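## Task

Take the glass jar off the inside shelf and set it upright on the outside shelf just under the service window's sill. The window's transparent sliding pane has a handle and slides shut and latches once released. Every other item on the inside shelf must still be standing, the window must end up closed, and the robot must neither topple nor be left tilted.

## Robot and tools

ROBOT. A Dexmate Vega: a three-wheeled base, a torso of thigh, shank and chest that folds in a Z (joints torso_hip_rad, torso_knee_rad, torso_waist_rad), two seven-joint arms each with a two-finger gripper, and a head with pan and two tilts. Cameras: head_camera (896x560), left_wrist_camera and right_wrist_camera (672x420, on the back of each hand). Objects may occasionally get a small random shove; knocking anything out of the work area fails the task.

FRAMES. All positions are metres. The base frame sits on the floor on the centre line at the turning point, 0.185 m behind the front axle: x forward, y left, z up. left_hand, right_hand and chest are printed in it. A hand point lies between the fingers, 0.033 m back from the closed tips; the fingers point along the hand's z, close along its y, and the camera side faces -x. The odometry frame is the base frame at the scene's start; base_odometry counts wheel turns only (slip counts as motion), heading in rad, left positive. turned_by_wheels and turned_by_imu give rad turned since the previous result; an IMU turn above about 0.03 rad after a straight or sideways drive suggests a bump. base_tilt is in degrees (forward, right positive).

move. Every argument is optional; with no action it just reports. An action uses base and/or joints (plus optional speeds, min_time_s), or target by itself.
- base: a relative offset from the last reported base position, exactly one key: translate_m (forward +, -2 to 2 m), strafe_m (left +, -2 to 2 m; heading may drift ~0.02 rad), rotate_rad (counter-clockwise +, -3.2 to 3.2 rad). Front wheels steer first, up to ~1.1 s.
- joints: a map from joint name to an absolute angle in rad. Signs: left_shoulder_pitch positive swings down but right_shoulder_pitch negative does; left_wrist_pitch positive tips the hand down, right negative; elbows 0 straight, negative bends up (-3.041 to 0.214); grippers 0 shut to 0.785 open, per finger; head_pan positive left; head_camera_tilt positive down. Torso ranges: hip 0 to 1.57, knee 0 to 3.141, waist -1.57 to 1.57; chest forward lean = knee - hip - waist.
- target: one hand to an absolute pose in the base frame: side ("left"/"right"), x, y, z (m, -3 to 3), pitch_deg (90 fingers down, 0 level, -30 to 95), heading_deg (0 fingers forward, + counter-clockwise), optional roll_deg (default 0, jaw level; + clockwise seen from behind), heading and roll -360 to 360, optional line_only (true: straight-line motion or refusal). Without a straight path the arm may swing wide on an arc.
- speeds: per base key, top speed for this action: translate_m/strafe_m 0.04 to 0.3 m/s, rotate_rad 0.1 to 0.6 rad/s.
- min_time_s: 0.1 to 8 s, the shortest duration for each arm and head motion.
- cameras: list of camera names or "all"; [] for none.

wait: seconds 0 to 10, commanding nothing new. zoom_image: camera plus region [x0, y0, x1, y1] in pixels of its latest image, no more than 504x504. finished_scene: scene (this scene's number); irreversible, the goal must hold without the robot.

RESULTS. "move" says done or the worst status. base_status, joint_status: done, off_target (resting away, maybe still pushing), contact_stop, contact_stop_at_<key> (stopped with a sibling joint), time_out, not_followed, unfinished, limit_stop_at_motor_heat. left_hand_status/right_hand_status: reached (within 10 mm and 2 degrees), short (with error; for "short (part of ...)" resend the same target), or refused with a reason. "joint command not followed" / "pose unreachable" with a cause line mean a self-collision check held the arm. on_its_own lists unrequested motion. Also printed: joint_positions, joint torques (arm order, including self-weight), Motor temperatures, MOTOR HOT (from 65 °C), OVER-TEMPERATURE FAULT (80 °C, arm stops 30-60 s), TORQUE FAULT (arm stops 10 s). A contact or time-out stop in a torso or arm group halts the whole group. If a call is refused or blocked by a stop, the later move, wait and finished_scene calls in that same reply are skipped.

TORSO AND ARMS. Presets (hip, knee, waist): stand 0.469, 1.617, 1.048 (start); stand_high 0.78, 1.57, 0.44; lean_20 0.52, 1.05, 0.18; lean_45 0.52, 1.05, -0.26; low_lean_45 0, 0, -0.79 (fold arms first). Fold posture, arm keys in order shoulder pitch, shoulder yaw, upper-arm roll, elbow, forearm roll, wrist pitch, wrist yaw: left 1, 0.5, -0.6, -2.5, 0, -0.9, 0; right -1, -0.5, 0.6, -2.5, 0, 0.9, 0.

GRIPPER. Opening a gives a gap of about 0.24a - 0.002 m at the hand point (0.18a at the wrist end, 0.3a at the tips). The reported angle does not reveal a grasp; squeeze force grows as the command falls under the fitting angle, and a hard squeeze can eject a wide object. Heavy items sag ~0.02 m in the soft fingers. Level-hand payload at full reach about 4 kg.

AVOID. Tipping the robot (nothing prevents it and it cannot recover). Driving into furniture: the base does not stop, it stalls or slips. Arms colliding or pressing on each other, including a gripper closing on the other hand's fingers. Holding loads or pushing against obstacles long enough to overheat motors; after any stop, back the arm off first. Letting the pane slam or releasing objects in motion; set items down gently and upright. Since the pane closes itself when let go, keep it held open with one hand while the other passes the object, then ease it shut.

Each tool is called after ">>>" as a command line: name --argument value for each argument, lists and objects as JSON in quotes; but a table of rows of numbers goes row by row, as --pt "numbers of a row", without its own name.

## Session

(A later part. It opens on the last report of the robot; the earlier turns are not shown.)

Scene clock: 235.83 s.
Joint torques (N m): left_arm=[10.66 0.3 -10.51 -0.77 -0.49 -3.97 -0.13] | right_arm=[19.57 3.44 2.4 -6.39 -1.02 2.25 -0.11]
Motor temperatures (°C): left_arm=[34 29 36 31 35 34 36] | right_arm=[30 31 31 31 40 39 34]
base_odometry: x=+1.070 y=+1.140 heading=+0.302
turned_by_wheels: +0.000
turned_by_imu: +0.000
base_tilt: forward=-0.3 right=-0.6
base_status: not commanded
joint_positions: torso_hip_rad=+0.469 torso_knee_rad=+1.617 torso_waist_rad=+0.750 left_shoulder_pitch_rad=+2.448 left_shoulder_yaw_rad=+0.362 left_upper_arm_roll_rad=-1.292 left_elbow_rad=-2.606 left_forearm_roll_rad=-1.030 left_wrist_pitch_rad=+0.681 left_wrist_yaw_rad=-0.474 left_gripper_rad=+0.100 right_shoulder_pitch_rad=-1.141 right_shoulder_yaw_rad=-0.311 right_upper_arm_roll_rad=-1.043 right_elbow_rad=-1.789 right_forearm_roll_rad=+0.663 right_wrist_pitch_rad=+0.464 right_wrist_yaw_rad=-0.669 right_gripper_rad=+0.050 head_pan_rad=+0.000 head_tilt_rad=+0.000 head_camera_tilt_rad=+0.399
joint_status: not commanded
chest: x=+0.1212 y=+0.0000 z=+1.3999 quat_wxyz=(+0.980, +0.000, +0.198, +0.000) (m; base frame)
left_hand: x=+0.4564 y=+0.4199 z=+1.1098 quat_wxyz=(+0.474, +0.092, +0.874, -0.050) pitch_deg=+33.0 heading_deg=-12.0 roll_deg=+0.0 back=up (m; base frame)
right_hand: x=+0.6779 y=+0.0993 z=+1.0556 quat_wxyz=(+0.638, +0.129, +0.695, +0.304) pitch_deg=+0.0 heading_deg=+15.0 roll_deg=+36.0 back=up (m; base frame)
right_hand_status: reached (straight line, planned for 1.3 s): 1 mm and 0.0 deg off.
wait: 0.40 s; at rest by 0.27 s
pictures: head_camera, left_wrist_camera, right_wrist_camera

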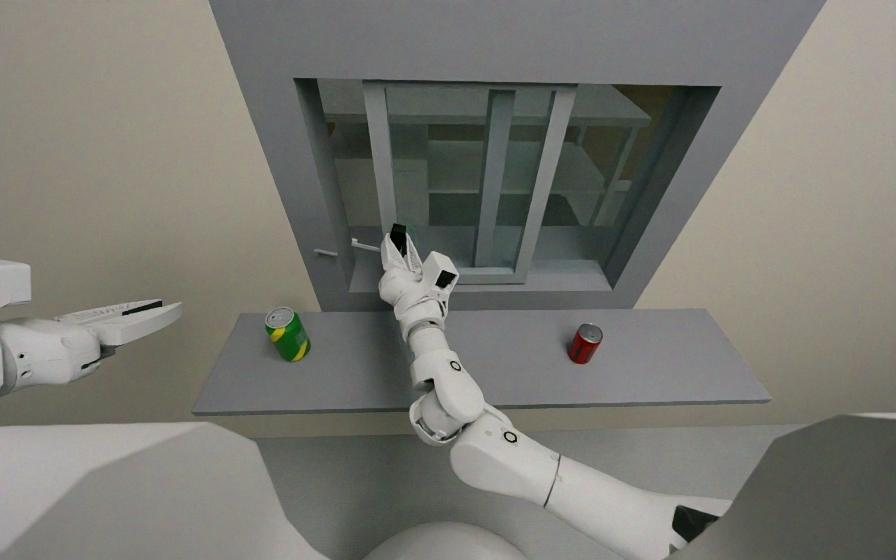

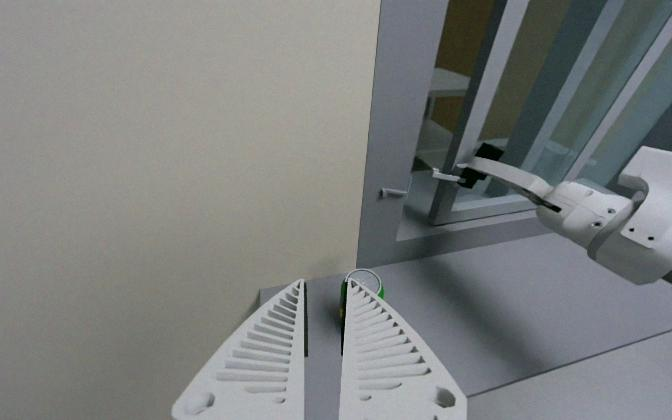

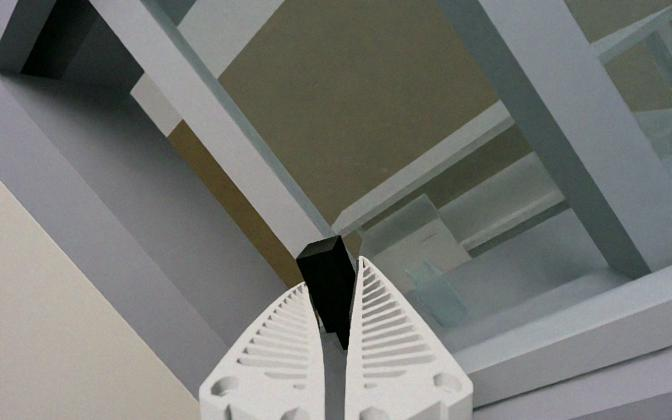

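>>> move --target '{"side":"right","x":0.678,"y":0.165,"z":1.056,"pitch_deg":0,"heading_deg":15,"roll_deg":36,"line_only":true}' --cameras '[]'

>>> wait --seconds 0.4 --cameras '["head_camera"]'

>>> move --target '{"side":"right","x":0.678,"y":0.188,"z":1.057,"pitch_deg":0,"heading_deg":15,"roll_deg":35,"line_only":true}' --cameras '[]'

>>> wait --seconds 0.4

Scene clock: 238.73 s.
Joint torques (N m): left_arm=[9.87 0.1 -10.59 -1.33 -0.36 -3.86 -0.13] | right_arm=[21.39 6 3 -6.38 -1.16 4.19 0.12]
Motor temperatures (°C): left_arm=[34 29 36 31 35 34 36] | right_arm=[30 31 31 31 40 39 34]
move: done
base_odometry: x=+1.070 y=+1.140 heading=+0.302
turned_by_wheels: +0.000
turned_by_imu: +0.000
base_tilt: forward=-0.4 right=-0.6
base_status: not commanded
joint_positions: torso_hip_rad=+0.469 torso_knee_rad=+1.617 torso_waist_rad=+0.750 left_shoulder_pitch_rad=+2.448 left_shoulder_yaw_rad=+0.362 left_upper_arm_roll_rad=-1.292 left_elbow_rad=-2.606 left_forearm_roll_rad=-1.030 left_wrist_pitch_rad=+0.681 left_wrist_yaw_rad=-0.474 left_gripper_rad=+0.100 right_shoulder_pitch_rad=-1.095 right_shoulder_yaw_rad=-0.111 right_upper_arm_roll_rad=-1.095 right_elbow_rad=-1.594 right_forearm_roll_rad=+0.587 right_wrist_pitch_rad=+0.483 right_wrist_yaw_rad=-0.702 right_gripper_rad=+0.050 head_pan_rad=+0.000 head_tilt_rad=+0.000 head_camera_tilt_rad=+0.399
joint_status: not commanded
chest: x=+0.1212 y=+0.0000 z=+1.3999 quat_wxyz=(+0.980, +0.000, +0.198, +0.000) (m; base frame)
left_hand: x=+0.4564 y=+0.4199 z=+1.1098 quat_wxyz=(+0.474, +0.092, +0.874, -0.050) pitch_deg=+33.0 heading_deg=-12.0 roll_deg=+0.0 back=up (m; base frame)
right_hand: x=+0.6778 y=+0.1635 z=+1.0553 quat_wxyz=(+0.638, +0.129, +0.696, +0.304) pitch_deg=+0.1 heading_deg=+15.0 roll_deg=+36.0 back=up (m; base frame)
right_hand_status: reached (straight line, planned for 1.0 s): 2 mm and 0.1 deg off.
pictures: none
No camera images: "cameras" was empty.

Scene clock: 239.13 s.
Joint torques (N m): left_arm=[9.67 0.36 -10.59 -1.71 -0.38 -4.55 -0.09] | right_arm=[20.52 6.73 2.47 -6.91 -1.23 4.12 0.01]
Motor temperatures (°C): left_arm=[34 29 36 31 35 34 36] | right_arm=[30 31 31 31 40 39 34]
base_odometry: x=+1.070 y=+1.140 heading=+0.302
turned_by_wheels: +0.000
turned_by_imu: +0.000
base_tilt: forward=-0.4 right=-0.6
base_status: not commanded
joint_positions: torso_hip_rad=+0.469 torso_knee_rad=+1.617 torso_waist_rad=+0.750 left_shoulder_pitch_rad=+2.448 left_shoulder_yaw_rad=+0.362 left_upper_arm_roll_rad=-1.292 left_elbow_rad=-2.606 left_forearm_roll_rad=-1.030 left_wrist_pitch_rad=+0.681 left_wrist_yaw_rad=-0.474 left_gripper_rad=+0.100 right_shoulder_pitch_rad=-1.094 right_shoulder_yaw_rad=-0.109 right_upper_arm_roll_rad=-1.096 right_elbow_rad=-1.591 right_forearm_roll_rad=+0.586 right_wrist_pitch_rad=+0.483 right_wrist_yaw_rad=-0.703 right_gripper_rad=+0.050 head_pan_rad=+0.000 head_tilt_rad=+0.000 head_camera_tilt_rad=+0.399
joint_status: not commanded
chest: x=+0.1212 y=+0.0000 z=+1.3999 quat_wxyz=(+0.980, +0.000, +0.198, +0.000) (m; base frame)
left_hand: x=+0.4564 y=+0.4199 z=+1.1098 quat_wxyz=(+0.474, +0.092, +0.874, -0.050) pitch_deg=+33.0 heading_deg=-12.0 roll_deg=+0.0 back=up (m; base frame)
right_hand: x=+0.6778 y=+0.1644 z=+1.0554 quat_wxyz=(+0.638, +0.129, +0.696, +0.304) pitch_deg=+0.1 heading_deg=+15.0 roll_deg=+36.0 back=up (m; base frame)
right_hand_status: reached (straight line, planned for 1.0 s): 1 mm and 0.1 deg off.
wait: 0.40 s; at rest by 0.27 s
pictures: head_camera

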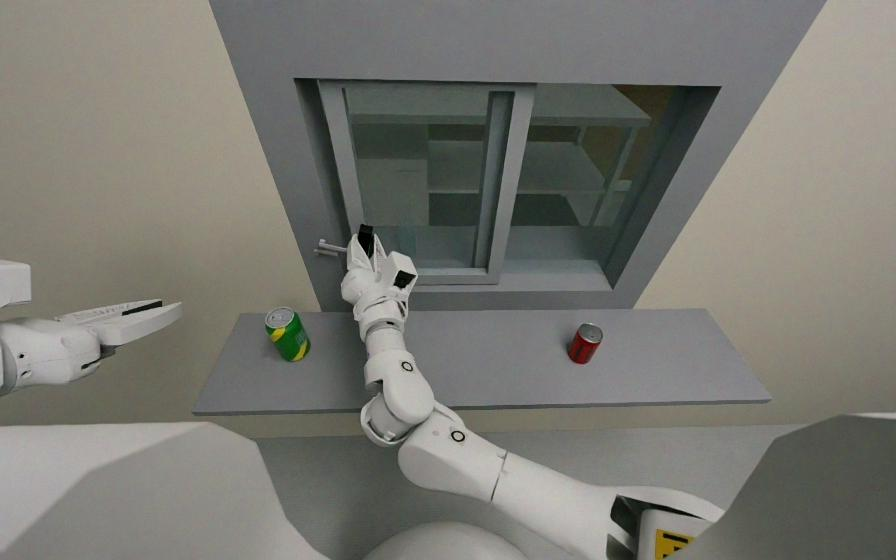

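Scene clock: 240.77 s.
Joint torques (N m): left_arm=[9.66 1.21 -10.57 -1.02 -0.45 -4.14 -0.3] | right_arm=[22.31 7.5 2.57 -7.08 -1.79 3.36 0.08]
Motor temperatures (°C): left_arm=[34 29 36 31 35 34 36] | right_arm=[30 31 31 31 40 39 34]
move: done
base_odometry: x=+1.070 y=+1.140 heading=+0.302
turned_by_wheels: +0.000
turned_by_imu: +0.000
base_tilt: forward=-0.3 right=-0.6
base_status: not commanded
joint_positions: torso_hip_rad=+0.469 torso_knee_rad=+1.617 torso_waist_rad=+0.750 left_shoulder_pitch_rad=+2.448 left_shoulder_yaw_rad=+0.362 left_upper_arm_roll_rad=-1.292 left_elbow_rad=-2.606 left_forearm_roll_rad=-1.030 left_wrist_pitch_rad=+0.681 left_wrist_yaw_rad=-0.474 left_gripper_rad=+0.100 right_shoulder_pitch_rad=-1.075 right_shoulder_yaw_rad=-0.040 right_upper_arm_roll_rad=-1.112 right_elbow_rad=-1.514 right_forearm_roll_rad=+0.553 right_wrist_pitch_rad=+0.486 right_wrist_yaw_rad=-0.720 right_gripper_rad=+0.050 head_pan_rad=+0.000 head_tilt_rad=+0.000 head_camera_tilt_rad=+0.399
joint_status: not commanded
chest: x=+0.1212 y=+0.0000 z=+1.3999 quat_wxyz=(+0.980, +0.000, +0.198, +0.000) (m; base frame)
left_hand: x=+0.4564 y=+0.4199 z=+1.1098 quat_wxyz=(+0.474, +0.092, +0.874, -0.050) pitch_deg=+33.0 heading_deg=-12.0 roll_deg=+0.0 back=up (m; base frame)
right_hand: x=+0.6778 y=+0.1867 z=+1.0562 quat_wxyz=(+0.640, +0.123, +0.697, +0.299) pitch_deg=+0.1 heading_deg=+15.0 roll_deg=+35.0 back=up (m; base frame)
right_hand_status: reached (straight line, planned for 0.6 s): 2 mm and 0.1 deg off.
pictures: none
No camera images: "cameras" was empty.

Scene clock: 241.17 s.
Joint torques (N m): left_arm=[9.46 1.3 -10.48 -1.45 -0.46 -3.86 -0.05] | right_arm=[22.29 7.34 2.62 -7.54 -1.65 4.22 0.31]
Motor temperatures (°C): left_arm=[34 29 36 31 35 34 36] | right_arm=[30 31 31 31 40 39 34]
base_odometry: x=+1.070 y=+1.140 heading=+0.302
turned_by_wheels: +0.000
turned_by_imu: +0.000
base_tilt: forward=-0.3 right=-0.4
base_status: not commanded
joint_positions: torso_hip_rad=+0.469 torso_knee_rad=+1.617 torso_waist_rad=+0.750 left_shoulder_pitch_rad=+2.448 left_shoulder_yaw_rad=+0.362 left_upper_arm_roll_rad=-1.292 left_elbow_rad=-2.606 left_forearm_roll_rad=-1.030 left_wrist_pitch_rad=+0.681 left_wrist_yaw_rad=-0.474 left_gripper_rad=+0.100 right_shoulder_pitch_rad=-1.074 right_shoulder_yaw_rad=-0.037 right_upper_arm_roll_rad=-1.112 right_elbow_rad=-1.512 right_forearm_roll_rad=+0.552 right_wrist_pitch_rad=+0.486 right_wrist_yaw_rad=-0.720 right_gripper_rad=+0.050 head_pan_rad=+0.000 head_tilt_rad=+0.000 head_camera_tilt_rad=+0.399
joint_status: not commanded
chest: x=+0.1212 y=+0.0000 z=+1.3999 quat_wxyz=(+0.980, +0.000, +0.198, +0.000) (m; base frame)
left_hand: x=+0.4564 y=+0.4199 z=+1.1098 quat_wxyz=(+0.474, +0.092, +0.874, -0.050) pitch_deg=+33.0 heading_deg=-12.0 roll_deg=+0.0 back=up (m; base frame)
right_hand: x=+0.6778 y=+0.1875 z=+1.0563 quat_wxyz=(+0.640, +0.123, +0.697, +0.299) pitch_deg=+0.1 heading_deg=+15.0 roll_deg=+35.0 back=up (m; base frame)
right_hand_status: reached (straight line, planned for 0.6 s): 1 mm and 0.1 deg off.
wait: 0.40 s; at rest by 0.27 s
pictures: head_camera, left_wrist_camera, right_wrist_camera

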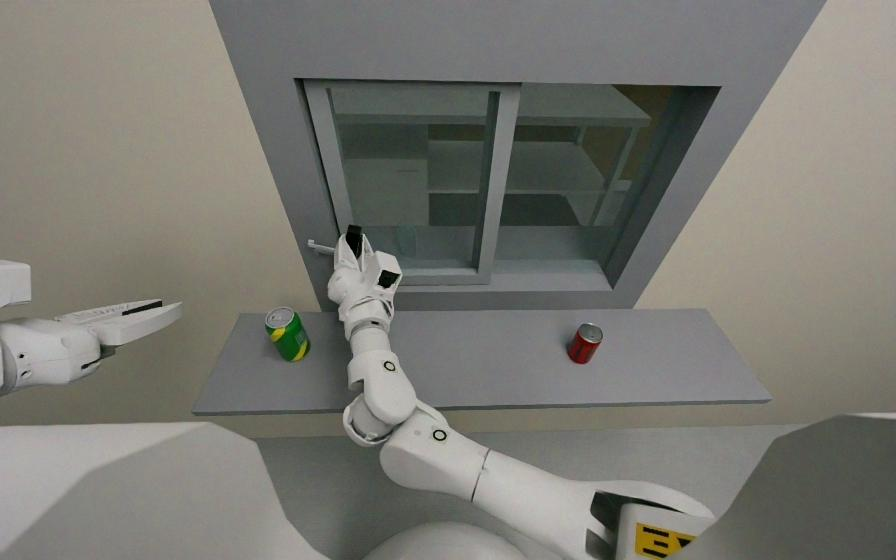

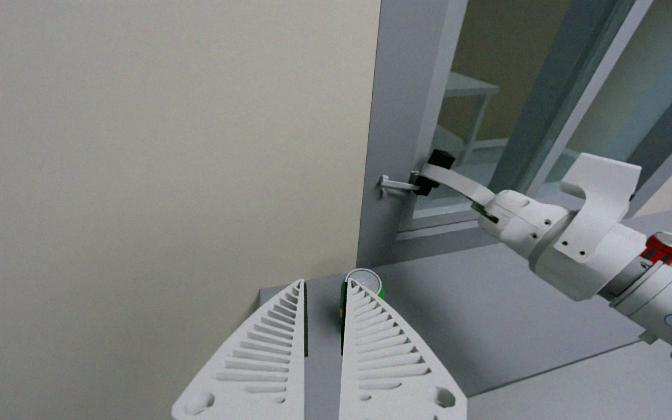

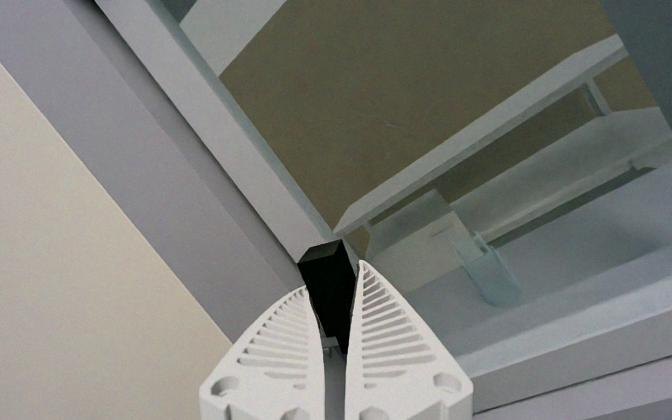

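>>> move --target '{"side":"right","x":0.678,"y":0.199,"z":1.060,"pitch_deg":0,"heading_deg":15,"roll_deg":18,"line_only":true}' --cameras '[]'

>>> wait --seconds 0.4

Scene clock: 243.93 s.
Joint torques (N m): left_arm=[9.97 1.32 -10.78 -1.88 -0.51 -4.28 -0.2] | right_arm=[24.32 5.61 1.53 -10.12 -2.19 2.63 0.59]
Motor temperatures (°C): left_arm=[33 29 36 31 35 34 36] | right_arm=[30 31 31 31 40 39 34]
move: done
base_odometry: x=+1.070 y=+1.140 heading=+0.302
turned_by_wheels: +0.000
turned_by_imu: +0.000
base_tilt: forward=-0.3 right=-0.5
base_status: not commanded
joint_positions: torso_hip_rad=+0.469 torso_knee_rad=+1.617 torso_waist_rad=+0.750 left_shoulder_pitch_rad=+2.448 left_shoulder_yaw_rad=+0.362 left_upper_arm_roll_rad=-1.292 left_elbow_rad=-2.606 left_forearm_roll_rad=-1.030 left_wrist_pitch_rad=+0.681 left_wrist_yaw_rad=-0.474 left_gripper_rad=+0.100 right_shoulder_pitch_rad=-1.009 right_shoulder_yaw_rad=-0.057 right_upper_arm_roll_rad=-1.162 right_elbow_rad=-1.540 right_forearm_roll_rad=+0.381 right_wrist_pitch_rad=+0.263 right_wrist_yaw_rad=-0.862 right_gripper_rad=+0.050 head_pan_rad=+0.000 head_tilt_rad=+0.000 head_camera_tilt_rad=+0.399
joint_status: not commanded
chest: x=+0.1212 y=+0.0000 z=+1.3999 quat_wxyz=(+0.980, +0.000, +0.198, +0.000) (m; base frame)
left_hand: x=+0.4564 y=+0.4199 z=+1.1098 quat_wxyz=(+0.474, +0.092, +0.874, -0.050) pitch_deg=+33.0 heading_deg=-12.0 roll_deg=+0.0 back=up (m; base frame)
right_hand: x=+0.6777 y=+0.1989 z=+1.0590 quat_wxyz=(+0.677, +0.020, +0.707, +0.203) pitch_deg=+0.1 heading_deg=+15.0 roll_deg=+18.3 back=up (m; base frame)
right_hand_status: reached (straight line, planned for 1.0 s): 1 mm and 0.3 deg off.
pictures: none
No camera images: "cameras" was empty.

Scene clock: 244.33 s.
Joint torques (N m): left_arm=[8.69 0.24 -10.75 -1.19 -0.45 -3.92 -0.01] | right_arm=[25.65 5.15 1.96 -11.02 -2.2 2.92 0.48]
Motor temperatures (°C): left_arm=[33 29 36 31 35 34 36] | right_arm=[30 31 31 31 40 39 34]
base_odometry: x=+1.070 y=+1.140 heading=+0.302
turned_by_wheels: +0.000
turned_by_imu: +0.000
base_tilt: forward=-0.4 right=-0.6
base_status: not commanded
joint_positions: torso_hip_rad=+0.469 torso_knee_rad=+1.617 torso_waist_rad=+0.750 left_shoulder_pitch_rad=+2.448 left_shoulder_yaw_rad=+0.362 left_upper_arm_roll_rad=-1.292 left_elbow_rad=-2.606 left_forearm_roll_rad=-1.030 left_wrist_pitch_rad=+0.681 left_wrist_yaw_rad=-0.474 left_gripper_rad=+0.100 right_shoulder_pitch_rad=-1.008 right_shoulder_yaw_rad=-0.058 right_upper_arm_roll_rad=-1.163 right_elbow_rad=-1.540 right_forearm_roll_rad=+0.379 right_wrist_pitch_rad=+0.260 right_wrist_yaw_rad=-0.864 right_gripper_rad=+0.050 head_pan_rad=+0.000 head_tilt_rad=+0.000 head_camera_tilt_rad=+0.399
joint_status: not commanded
chest: x=+0.1212 y=+0.0000 z=+1.3999 quat_wxyz=(+0.980, +0.000, +0.198, +0.000) (m; base frame)
left_hand: x=+0.4565 y=+0.4199 z=+1.1098 quat_wxyz=(+0.474, +0.092, +0.874, -0.050) pitch_deg=+33.0 heading_deg=-12.0 roll_deg=+0.0 back=up (m; base frame)
right_hand: x=+0.6778 y=+0.1989 z=+1.0591 quat_wxyz=(+0.677, +0.019, +0.707, +0.201) pitch_deg=+0.1 heading_deg=+15.0 roll_deg=+18.1 back=up (m; base frame)
right_hand_status: reached (straight line, planned for 1.0 s): 1 mm and 0.2 deg off.
wait: 0.40 s; at rest by 0.27 s
pictures: head_camera, left_wrist_camera, right_wrist_camera

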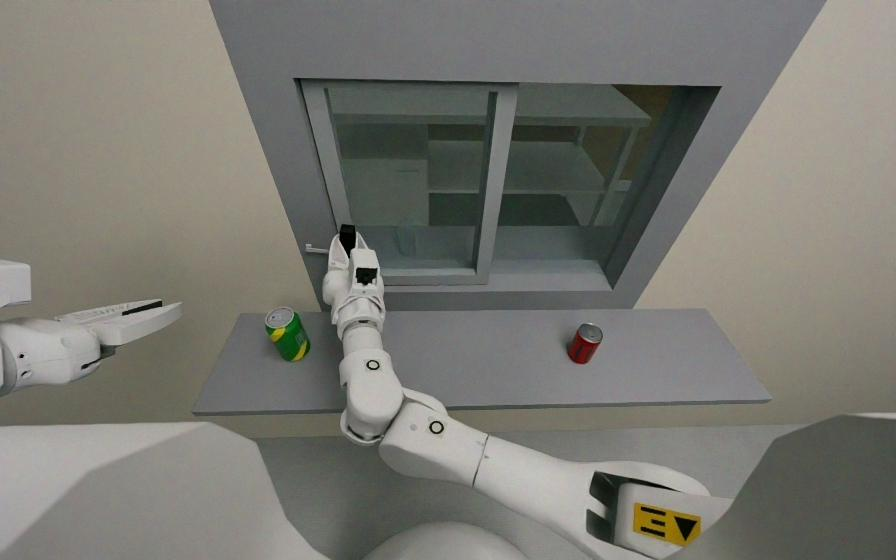

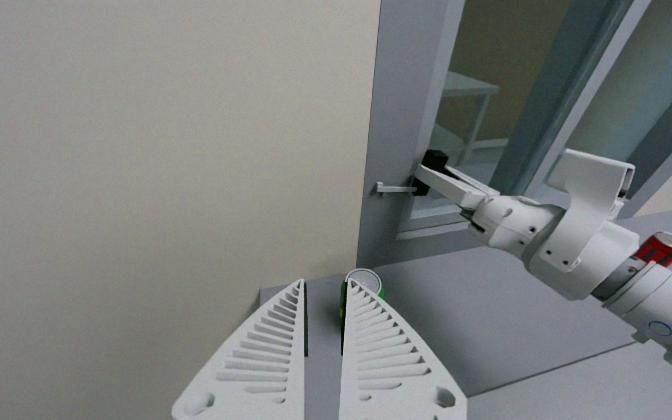

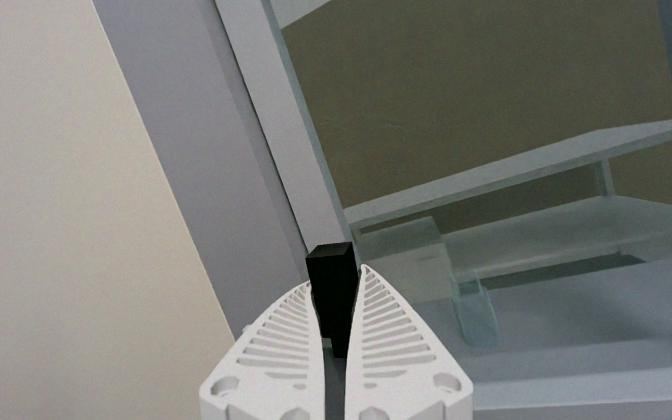

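>>> move --target '{"side":"right","x":0.678,"y":0.203,"z":1.062,"pitch_deg":0,"heading_deg":15,"roll_deg":4,"line_only":true}' --cameras '[]'

>>> wait --seconds 0.4 --cameras '[]'

>>> move --target '{"side":"right","x":0.678,"y":0.206,"z":1.063,"pitch_deg":0,"heading_deg":15,"roll_deg":-1,"line_only":true}' --cameras '[]'

>>> wait --seconds 0.4

Scene clock: 247.37 s.
Joint torques (N m): left_arm=[9.07 -1.1 -10.41 -2.21 -0.47 -4.12 -0.11] | right_arm=[24.4 4.66 2.88 -10.83 -2.36 2.54 -0.24]
Motor temperatures (°C): left_arm=[33 29 36 31 35 34 36] | right_arm=[31 31 30 31 40 39 34]
move: done
base_odometry: x=+1.070 y=+1.140 heading=+0.302
turned_by_wheels: +0.000
turned_by_imu: +0.000
base_tilt: forward=-0.4 right=-0.6
base_status: not commanded
joint_positions: torso_hip_rad=+0.469 torso_knee_rad=+1.617 torso_waist_rad=+0.750 left_shoulder_pitch_rad=+2.448 left_shoulder_yaw_rad=+0.362 left_upper_arm_roll_rad=-1.292 left_elbow_rad=-2.606 left_forearm_roll_rad=-1.030 left_wrist_pitch_rad=+0.681 left_wrist_yaw_rad=-0.474 left_gripper_rad=+0.100 right_shoulder_pitch_rad=-0.954 right_shoulder_yaw_rad=-0.082 right_upper_arm_roll_rad=-1.207 right_elbow_rad=-1.588 right_forearm_roll_rad=+0.279 right_wrist_pitch_rad=+0.040 right_wrist_yaw_rad=-0.940 right_gripper_rad=+0.050 head_pan_rad=+0.000 head_tilt_rad=+0.000 head_camera_tilt_rad=+0.399
joint_status: not commanded
chest: x=+0.1212 y=+0.0000 z=+1.3999 quat_wxyz=(+0.980, +0.000, +0.198, +0.000) (m; base frame)
left_hand: x=+0.4565 y=+0.4199 z=+1.1098 quat_wxyz=(+0.474, +0.092, +0.874, -0.050) pitch_deg=+33.0 heading_deg=-12.0 roll_deg=+0.0 back=up (m; base frame)
right_hand: x=+0.6778 y=+0.2030 z=+1.0610 quat_wxyz=(+0.697, -0.066, +0.705, +0.118) pitch_deg=+0.1 heading_deg=+15.0 roll_deg=+4.3 back=up (m; base frame)
right_hand_status: reached (straight line, planned for 1.0 s): 1 mm and 0.3 deg off.
pictures: none
No camera images: "cameras" was empty.

Scene clock: 247.77 s.
Joint torques (N m): left_arm=[10.31 1.23 -10.55 -2.54 -0.44 -4.24 -0.11] | right_arm=[23.85 4.04 3.06 -11.65 -2.41 4.02 -0.34]
Motor temperatures (°C): left_arm=[33 29 36 31 35 34 36] | right_arm=[31 31 30 31 40 39 34]
base_odometry: x=+1.070 y=+1.140 heading=+0.302
turned_by_wheels: +0.000
turned_by_imu: +0.000
base_tilt: forward=-0.3 right=-0.8
base_status: not commanded
joint_positions: torso_hip_rad=+0.469 torso_knee_rad=+1.617 torso_waist_rad=+0.750 left_shoulder_pitch_rad=+2.448 left_shoulder_yaw_rad=+0.362 left_upper_arm_roll_rad=-1.292 left_elbow_rad=-2.606 left_forearm_roll_rad=-1.030 left_wrist_pitch_rad=+0.681 left_wrist_yaw_rad=-0.474 left_gripper_rad=+0.100 right_shoulder_pitch_rad=-0.953 right_shoulder_yaw_rad=-0.082 right_upper_arm_roll_rad=-1.208 right_elbow_rad=-1.589 right_forearm_roll_rad=+0.278 right_wrist_pitch_rad=+0.037 right_wrist_yaw_rad=-0.941 right_gripper_rad=+0.050 head_pan_rad=+0.000 head_tilt_rad=+0.000 head_camera_tilt_rad=+0.399
joint_status: not commanded
chest: x=+0.1212 y=+0.0000 z=+1.3999 quat_wxyz=(+0.980, +0.000, +0.198, +0.000) (m; base frame)
left_hand: x=+0.4565 y=+0.4199 z=+1.1098 quat_wxyz=(+0.474, +0.092, +0.874, -0.050) pitch_deg=+33.0 heading_deg=-12.0 roll_deg=+0.0 back=up (m; base frame)
right_hand: x=+0.6778 y=+0.2030 z=+1.0611 quat_wxyz=(+0.697, -0.067, +0.704, +0.117) pitch_deg=+0.1 heading_deg=+15.0 roll_deg=+4.1 back=up (m; base frame)
right_hand_status: reached (straight line, planned for 1.0 s): 1 mm and 0.1 deg off.
wait: 0.40 s; at rest by 0.27 s
pictures: none
No camera images: "cameras" was empty.

Scene clock: 249.43 s.
Joint torques (N m): left_arm=[10.03 0.08 -10.72 -1.6 -0.41 -3.19 -0.25] | right_arm=[23.58 4.85 2.76 -12.17 -2.41 3.16 0.32]
Motor temperatures (°C): left_arm=[33 29 36 31 35 34 36] | right_arm=[31 31 30 31 40 39 34]
move: done
base_odometry: x=+1.070 y=+1.140 heading=+0.302
turned_by_wheels: +0.000
turned_by_imu: +0.000
base_tilt: forward=-0.4 right=-0.6
base_status: not commanded
joint_positions: torso_hip_rad=+0.469 torso_knee_rad=+1.617 torso_waist_rad=+0.750 left_shoulder_pitch_rad=+2.448 left_shoulder_yaw_rad=+0.362 left_upper_arm_roll_rad=-1.292 left_elbow_rad=-2.606 left_forearm_roll_rad=-1.030 left_wrist_pitch_rad=+0.681 left_wrist_yaw_rad=-0.474 left_gripper_rad=+0.100 right_shoulder_pitch_rad=-0.933 right_shoulder_yaw_rad=-0.083 right_upper_arm_roll_rad=-1.225 right_elbow_rad=-1.600 right_forearm_roll_rad=+0.248 right_wrist_pitch_rad=-0.044 right_wrist_yaw_rad=-0.961 right_gripper_rad=+0.050 head_pan_rad=+0.000 head_tilt_rad=+0.000 head_camera_tilt_rad=+0.399
joint_status: not commanded
chest: x=+0.1212 y=+0.0000 z=+1.3999 quat_wxyz=(+0.980, +0.000, +0.198, +0.000) (m; base frame)
left_hand: x=+0.4565 y=+0.4199 z=+1.1098 quat_wxyz=(+0.474, +0.092, +0.874, -0.050) pitch_deg=+33.0 heading_deg=-12.0 roll_deg=+0.0 back=up (m; base frame)
right_hand: x=+0.6778 y=+0.2057 z=+1.0620 quat_wxyz=(+0.701, -0.097, +0.701, +0.088) pitch_deg=+0.1 heading_deg=+15.0 roll_deg=-0.7 back=up (m; base frame)
right_hand_status: reached (straight line, planned for 0.6 s): 1 mm and 0.3 deg off.
pictures: none
No camera images: "cameras" was empty.

Scene clock: 249.83 s.
Joint torques (N m): left_arm=[10.19 0.86 -10.4 -1.11 -0.44 -3.36 -0.07] | right_arm=[25.95 6.84 2.91 -11.09 -2.52 3.75 0.46]
Motor temperatures (°C): left_arm=[33 29 36 31 35 34 36] | right_arm=[31 31 30 31 40 39 34]
base_odometry: x=+1.070 y=+1.140 heading=+0.302
turned_by_wheels: +0.000
turned_by_imu: +0.000
base_tilt: forward=-0.5 right=-0.6
base_status: not commanded
joint_positions: torso_hip_rad=+0.469 torso_knee_rad=+1.617 torso_waist_rad=+0.750 left_shoulder_pitch_rad=+2.448 left_shoulder_yaw_rad=+0.362 left_upper_arm_roll_rad=-1.292 left_elbow_rad=-2.606 left_forearm_roll_rad=-1.030 left_wrist_pitch_rad=+0.681 left_wrist_yaw_rad=-0.474 left_gripper_rad=+0.100 right_shoulder_pitch_rad=-0.932 right_shoulder_yaw_rad=-0.083 right_upper_arm_roll_rad=-1.226 right_elbow_rad=-1.600 right_forearm_roll_rad=+0.247 right_wrist_pitch_rad=-0.047 right_wrist_yaw_rad=-0.962 right_gripper_rad=+0.050 head_pan_rad=+0.000 head_tilt_rad=+0.000 head_camera_tilt_rad=+0.399
joint_status: not commanded
chest: x=+0.1212 y=+0.0000 z=+1.3999 quat_wxyz=(+0.980, +0.000, +0.198, +0.000) (m; base frame)
left_hand: x=+0.4565 y=+0.4199 z=+1.1098 quat_wxyz=(+0.474, +0.092, +0.874, -0.050) pitch_deg=+33.0 heading_deg=-12.0 roll_deg=+0.0 back=up (m; base frame)
right_hand: x=+0.6778 y=+0.2058 z=+1.0620 quat_wxyz=(+0.701, -0.098, +0.701, +0.087) pitch_deg=+0.1 heading_deg=+15.0 roll_deg=-0.9 back=up (m; base frame)
right_hand_status: reached (straight line, planned for 0.6 s): 1 mm and 0.1 deg off.
wait: 0.40 s; at rest by 0.27 s
pictures: head_camera, left_wrist_camera, right_wrist_camera

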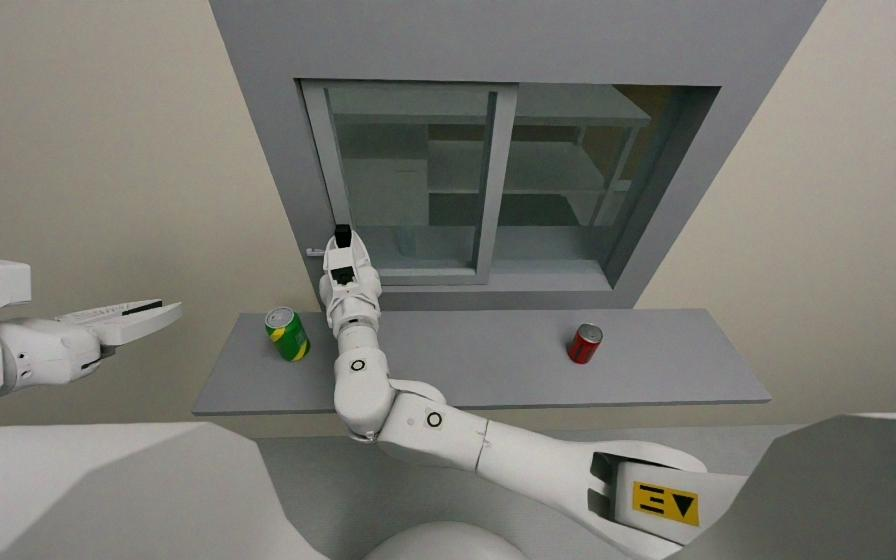

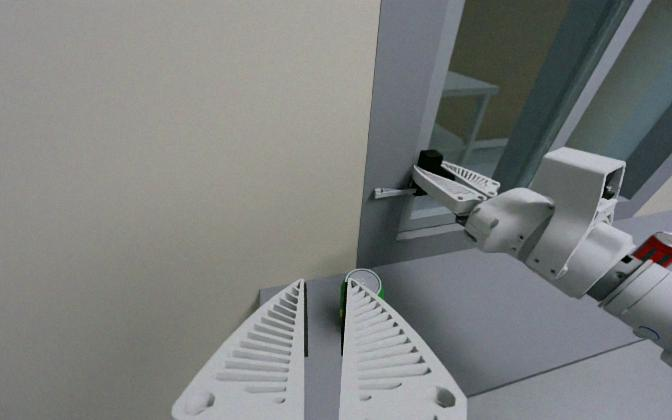

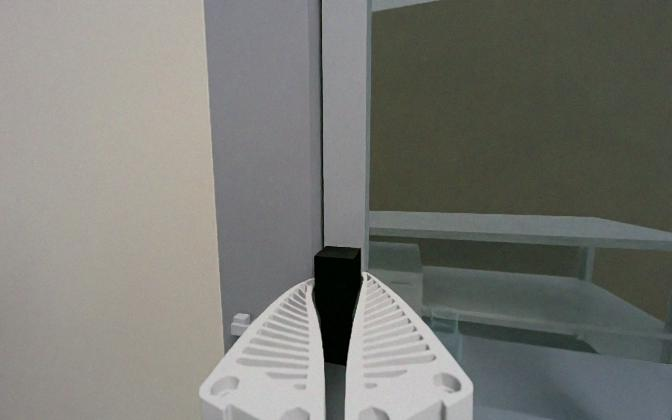

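>>> move --joints '{"right_gripper_rad":0.15}' --cameras '[]'

>>> move --joints '{"right_gripper_rad":0.3}' --cameras '["right_wrist_camera"]'

>>> wait --seconds 0.4 --cameras '[]'

>>> move --target '{"side":"right","x":0.575,"y":0.175,"z":1.064,"pitch_deg":0,"heading_deg":15,"roll_deg":0,"line_only":true}'

Scene clock: 251.03 s.
Joint torques (N m): left_arm=[9.38 0.32 -10.38 -1.83 -0.47 -3.99 -0.02] | right_arm=[20.22 5.79 1.78 -9.85 -1.75 1.92 0.12]
Motor temperatures (°C): left_arm=[33 29 36 31 35 34 36] | right_arm=[31 31 30 31 40 39 34]
move: done
base_odometry: x=+1.070 y=+1.140 heading=+0.302
turned_by_wheels: +0.000
turned_by_imu: +0.000
base_tilt: forward=-0.4 right=-0.7
base_status: not commanded
joint_positions: torso_hip_rad=+0.469 torso_knee_rad=+1.617 torso_waist_rad=+0.750 left_shoulder_pitch_rad=+2.448 left_shoulder_yaw_rad=+0.362 left_upper_arm_roll_rad=-1.292 left_elbow_rad=-2.606 left_forearm_roll_rad=-1.030 left_wrist_pitch_rad=+0.681 left_wrist_yaw_rad=-0.474 left_gripper_rad=+0.100 right_shoulder_pitch_rad=-0.932 right_shoulder_yaw_rad=-0.083 right_upper_arm_roll_rad=-1.226 right_elbow_rad=-1.601 right_forearm_roll_rad=+0.246 right_wrist_pitch_rad=-0.048 right_wrist_yaw_rad=-0.962 right_gripper_rad=+0.150 head_pan_rad=+0.000 head_tilt_rad=+0.000 head_camera_tilt_rad=+0.399
joint_status: all done
chest: x=+0.1213 y=+0.0000 z=+1.3999 quat_wxyz=(+0.980, +0.000, +0.198, +0.000) (m; base frame)
left_hand: x=+0.4565 y=+0.4199 z=+1.1098 quat_wxyz=(+0.474, +0.092, +0.874, -0.050) pitch_deg=+33.0 heading_deg=-12.0 roll_deg=+0.0 back=up (m; base frame)
right_hand: x=+0.6780 y=+0.2058 z=+1.0623 quat_wxyz=(+0.701, -0.098, +0.701, +0.086) pitch_deg=+0.1 heading_deg=+15.0 roll_deg=-1.0 back=up (m; base frame)
pictures: none
No camera images: "cameras" was empty.

Scene clock: 251.67 s.
Joint torques (N m): left_arm=[9.42 0.56 -10.87 -1.61 -0.54 -3.36 -0.14] | right_arm=[20.73 6.45 1.92 -8.9 -1.77 2.26 0.1]
Motor temperatures (°C): left_arm=[33 29 36 31 35 34 36] | right_arm=[31 31 30 31 40 39 34]
move: done
base_odometry: x=+1.070 y=+1.140 heading=+0.302
turned_by_wheels: +0.000
turned_by_imu: +0.000
base_tilt: forward=-0.4 right=-0.5
base_status: not commanded
joint_positions: torso_hip_rad=+0.469 torso_knee_rad=+1.617 torso_waist_rad=+0.750 left_shoulder_pitch_rad=+2.448 left_shoulder_yaw_rad=+0.362 left_upper_arm_roll_rad=-1.292 left_elbow_rad=-2.606 left_forearm_roll_rad=-1.030 left_wrist_pitch_rad=+0.681 left_wrist_yaw_rad=-0.474 left_gripper_rad=+0.100 right_shoulder_pitch_rad=-0.932 right_shoulder_yaw_rad=-0.083 right_upper_arm_roll_rad=-1.226 right_elbow_rad=-1.601 right_forearm_roll_rad=+0.246 right_wrist_pitch_rad=-0.048 right_wrist_yaw_rad=-0.962 right_gripper_rad=+0.300 head_pan_rad=+0.000 head_tilt_rad=+0.000 head_camera_tilt_rad=+0.399
joint_status: all done
chest: x=+0.1213 y=+0.0000 z=+1.3999 quat_wxyz=(+0.980, +0.000, +0.198, +0.000) (m; base frame)
left_hand: x=+0.4565 y=+0.4199 z=+1.1098 quat_wxyz=(+0.474, +0.092, +0.874, -0.050) pitch_deg=+33.0 heading_deg=-12.0 roll_deg=+0.0 back=up (m; base frame)
right_hand: x=+0.6780 y=+0.2058 z=+1.0624 quat_wxyz=(+0.701, -0.098, +0.701, +0.086) pitch_deg=+0.1 heading_deg=+15.0 roll_deg=-1.0 back=up (m; base frame)
pictures: right_wrist_camera

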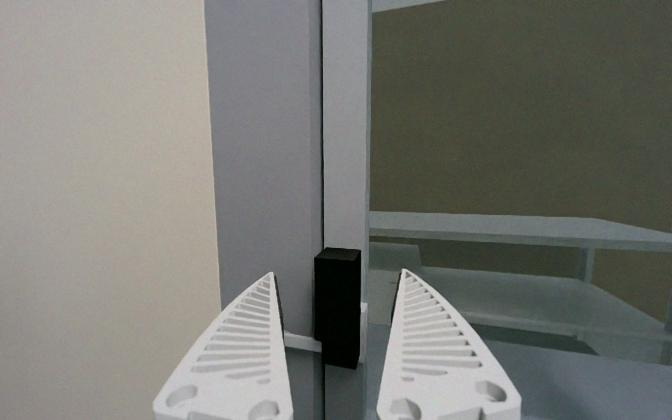

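Scene clock: 252.07 s.
Joint torques (N m): left_arm=[9.95 0.72 -10.35 -2.18 -0.51 -3.64 -0.17] | right_arm=[20.03 5.84 2.43 -10.44 -1.79 2.65 0.07]
Motor temperatures (°C): left_arm=[33 29 36 31 35 34 36] | right_arm=[31 31 30 31 40 39 34]
base_odometry: x=+1.070 y=+1.140 heading=+0.302
turned_by_wheels: +0.000
turned_by_imu: +0.000
base_tilt: forward=-0.4 right=-0.5
base_status: not commanded
joint_positions: torso_hip_rad=+0.469 torso_knee_rad=+1.617 torso_waist_rad=+0.750 left_shoulder_pitch_rad=+2.448 left_shoulder_yaw_rad=+0.362 left_upper_arm_roll_rad=-1.292 left_elbow_rad=-2.606 left_forearm_roll_rad=-1.030 left_wrist_pitch_rad=+0.681 left_wrist_yaw_rad=-0.474 left_gripper_rad=+0.100 right_shoulder_pitch_rad=-0.932 right_shoulder_yaw_rad=-0.083 right_upper_arm_roll_rad=-1.226 right_elbow_rad=-1.601 right_forearm_roll_rad=+0.246 right_wrist_pitch_rad=-0.048 right_wrist_yaw_rad=-0.962 right_gripper_rad=+0.300 head_pan_rad=+0.000 head_tilt_rad=+0.000 head_camera_tilt_rad=+0.399
joint_status: all done
chest: x=+0.1213 y=+0.0000 z=+1.3999 quat_wxyz=(+0.980, +0.000, +0.198, +0.000) (m; base frame)
left_hand: x=+0.4565 y=+0.4199 z=+1.1098 quat_wxyz=(+0.474, +0.092, +0.874, -0.050) pitch_deg=+33.0 heading_deg=-12.0 roll_deg=+0.0 back=up (m; base frame)
right_hand: x=+0.6780 y=+0.2058 z=+1.0624 quat_wxyz=(+0.701, -0.098, +0.701, +0.086) pitch_deg=+0.1 heading_deg=+15.0 roll_deg=-1.0 back=up (m; base frame)
wait: 0.40 s; at rest by 0.27 s
pictures: none
No camera images: "cameras" was empty.

Scene clock: 254.67 s.
Joint torques (N m): left_arm=[8.78 0.71 -10.58 -1.39 -0.49 -3.44 -0.15] | right_arm=[-2.08 2.43 -2.13 -8.57 -2.05 1.86 -0.25]
Motor temperatures (°C): left_arm=[33 29 36 31 35 34 36] | right_arm=[31 31 30 31 40 39 34]
move: done
base_odometry: x=+1.070 y=+1.140 heading=+0.302
turned_by_wheels: +0.000
turned_by_imu: +0.000
base_tilt: forward=-0.3 right=-0.6
base_status: not commanded
joint_positions: torso_hip_rad=+0.469 torso_knee_rad=+1.617 torso_waist_rad=+0.750 left_shoulder_pitch_rad=+2.448 left_shoulder_yaw_rad=+0.362 left_upper_arm_roll_rad=-1.292 left_elbow_rad=-2.606 left_forearm_roll_rad=-1.030 left_wrist_pitch_rad=+0.681 left_wrist_yaw_rad=-0.474 left_gripper_rad=+0.100 right_shoulder_pitch_rad=-1.096 right_shoulder_yaw_rad=-0.251 right_upper_arm_roll_rad=-1.329 right_elbow_rad=-1.888 right_forearm_roll_rad=+0.134 right_wrist_pitch_rad=-0.091 right_wrist_yaw_rad=-1.085 right_gripper_rad=+0.300 head_pan_rad=+0.000 head_tilt_rad=+0.000 head_camera_tilt_rad=+0.399
joint_status: not commanded
chest: x=+0.1213 y=+0.0000 z=+1.3999 quat_wxyz=(+0.980, +0.000, +0.198, +0.000) (m; base frame)
left_hand: x=+0.4565 y=+0.4199 z=+1.1098 quat_wxyz=(+0.474, +0.092, +0.874, -0.050) pitch_deg=+33.0 heading_deg=-12.0 roll_deg=+0.0 back=up (m; base frame)
right_hand: x=+0.5770 y=+0.1756 z=+1.0637 quat_wxyz=(+0.701, -0.093, +0.701, +0.092) pitch_deg=+0.0 heading_deg=+15.0 roll_deg=-0.1 back=up (m; base frame)
right_hand_status: reached (straight line, planned for 1.3 s): 2 mm and 0.1 deg off.
pictures: head_camera, left_wrist_camera, right_wrist_camera

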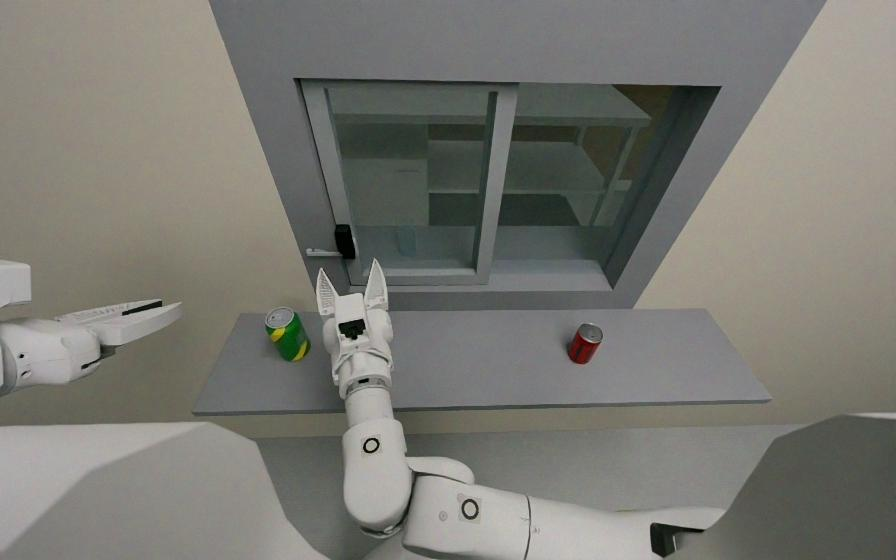

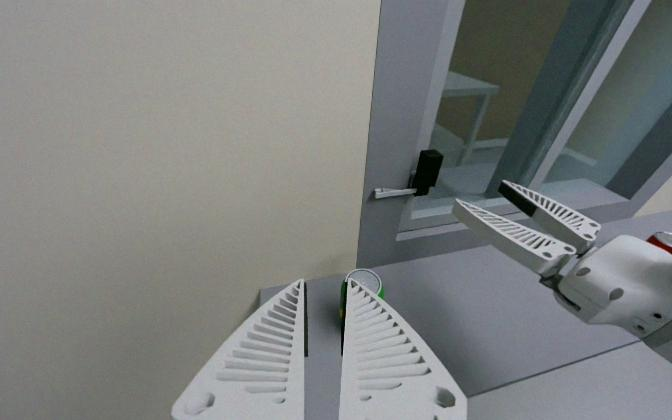

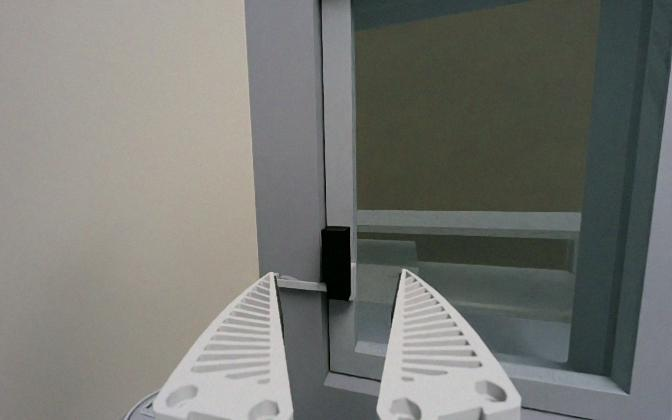

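>>> zoom_image --camera "head_camera" --region '[290, 190, 470, 310]'

Scaled by 2.800 from the camera's 896x560 image, which has a finer 960x600 frame.

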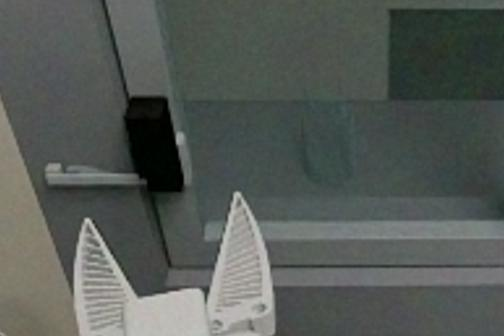

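>>> finished_scene --scene 2

The scene is finished: the task was done.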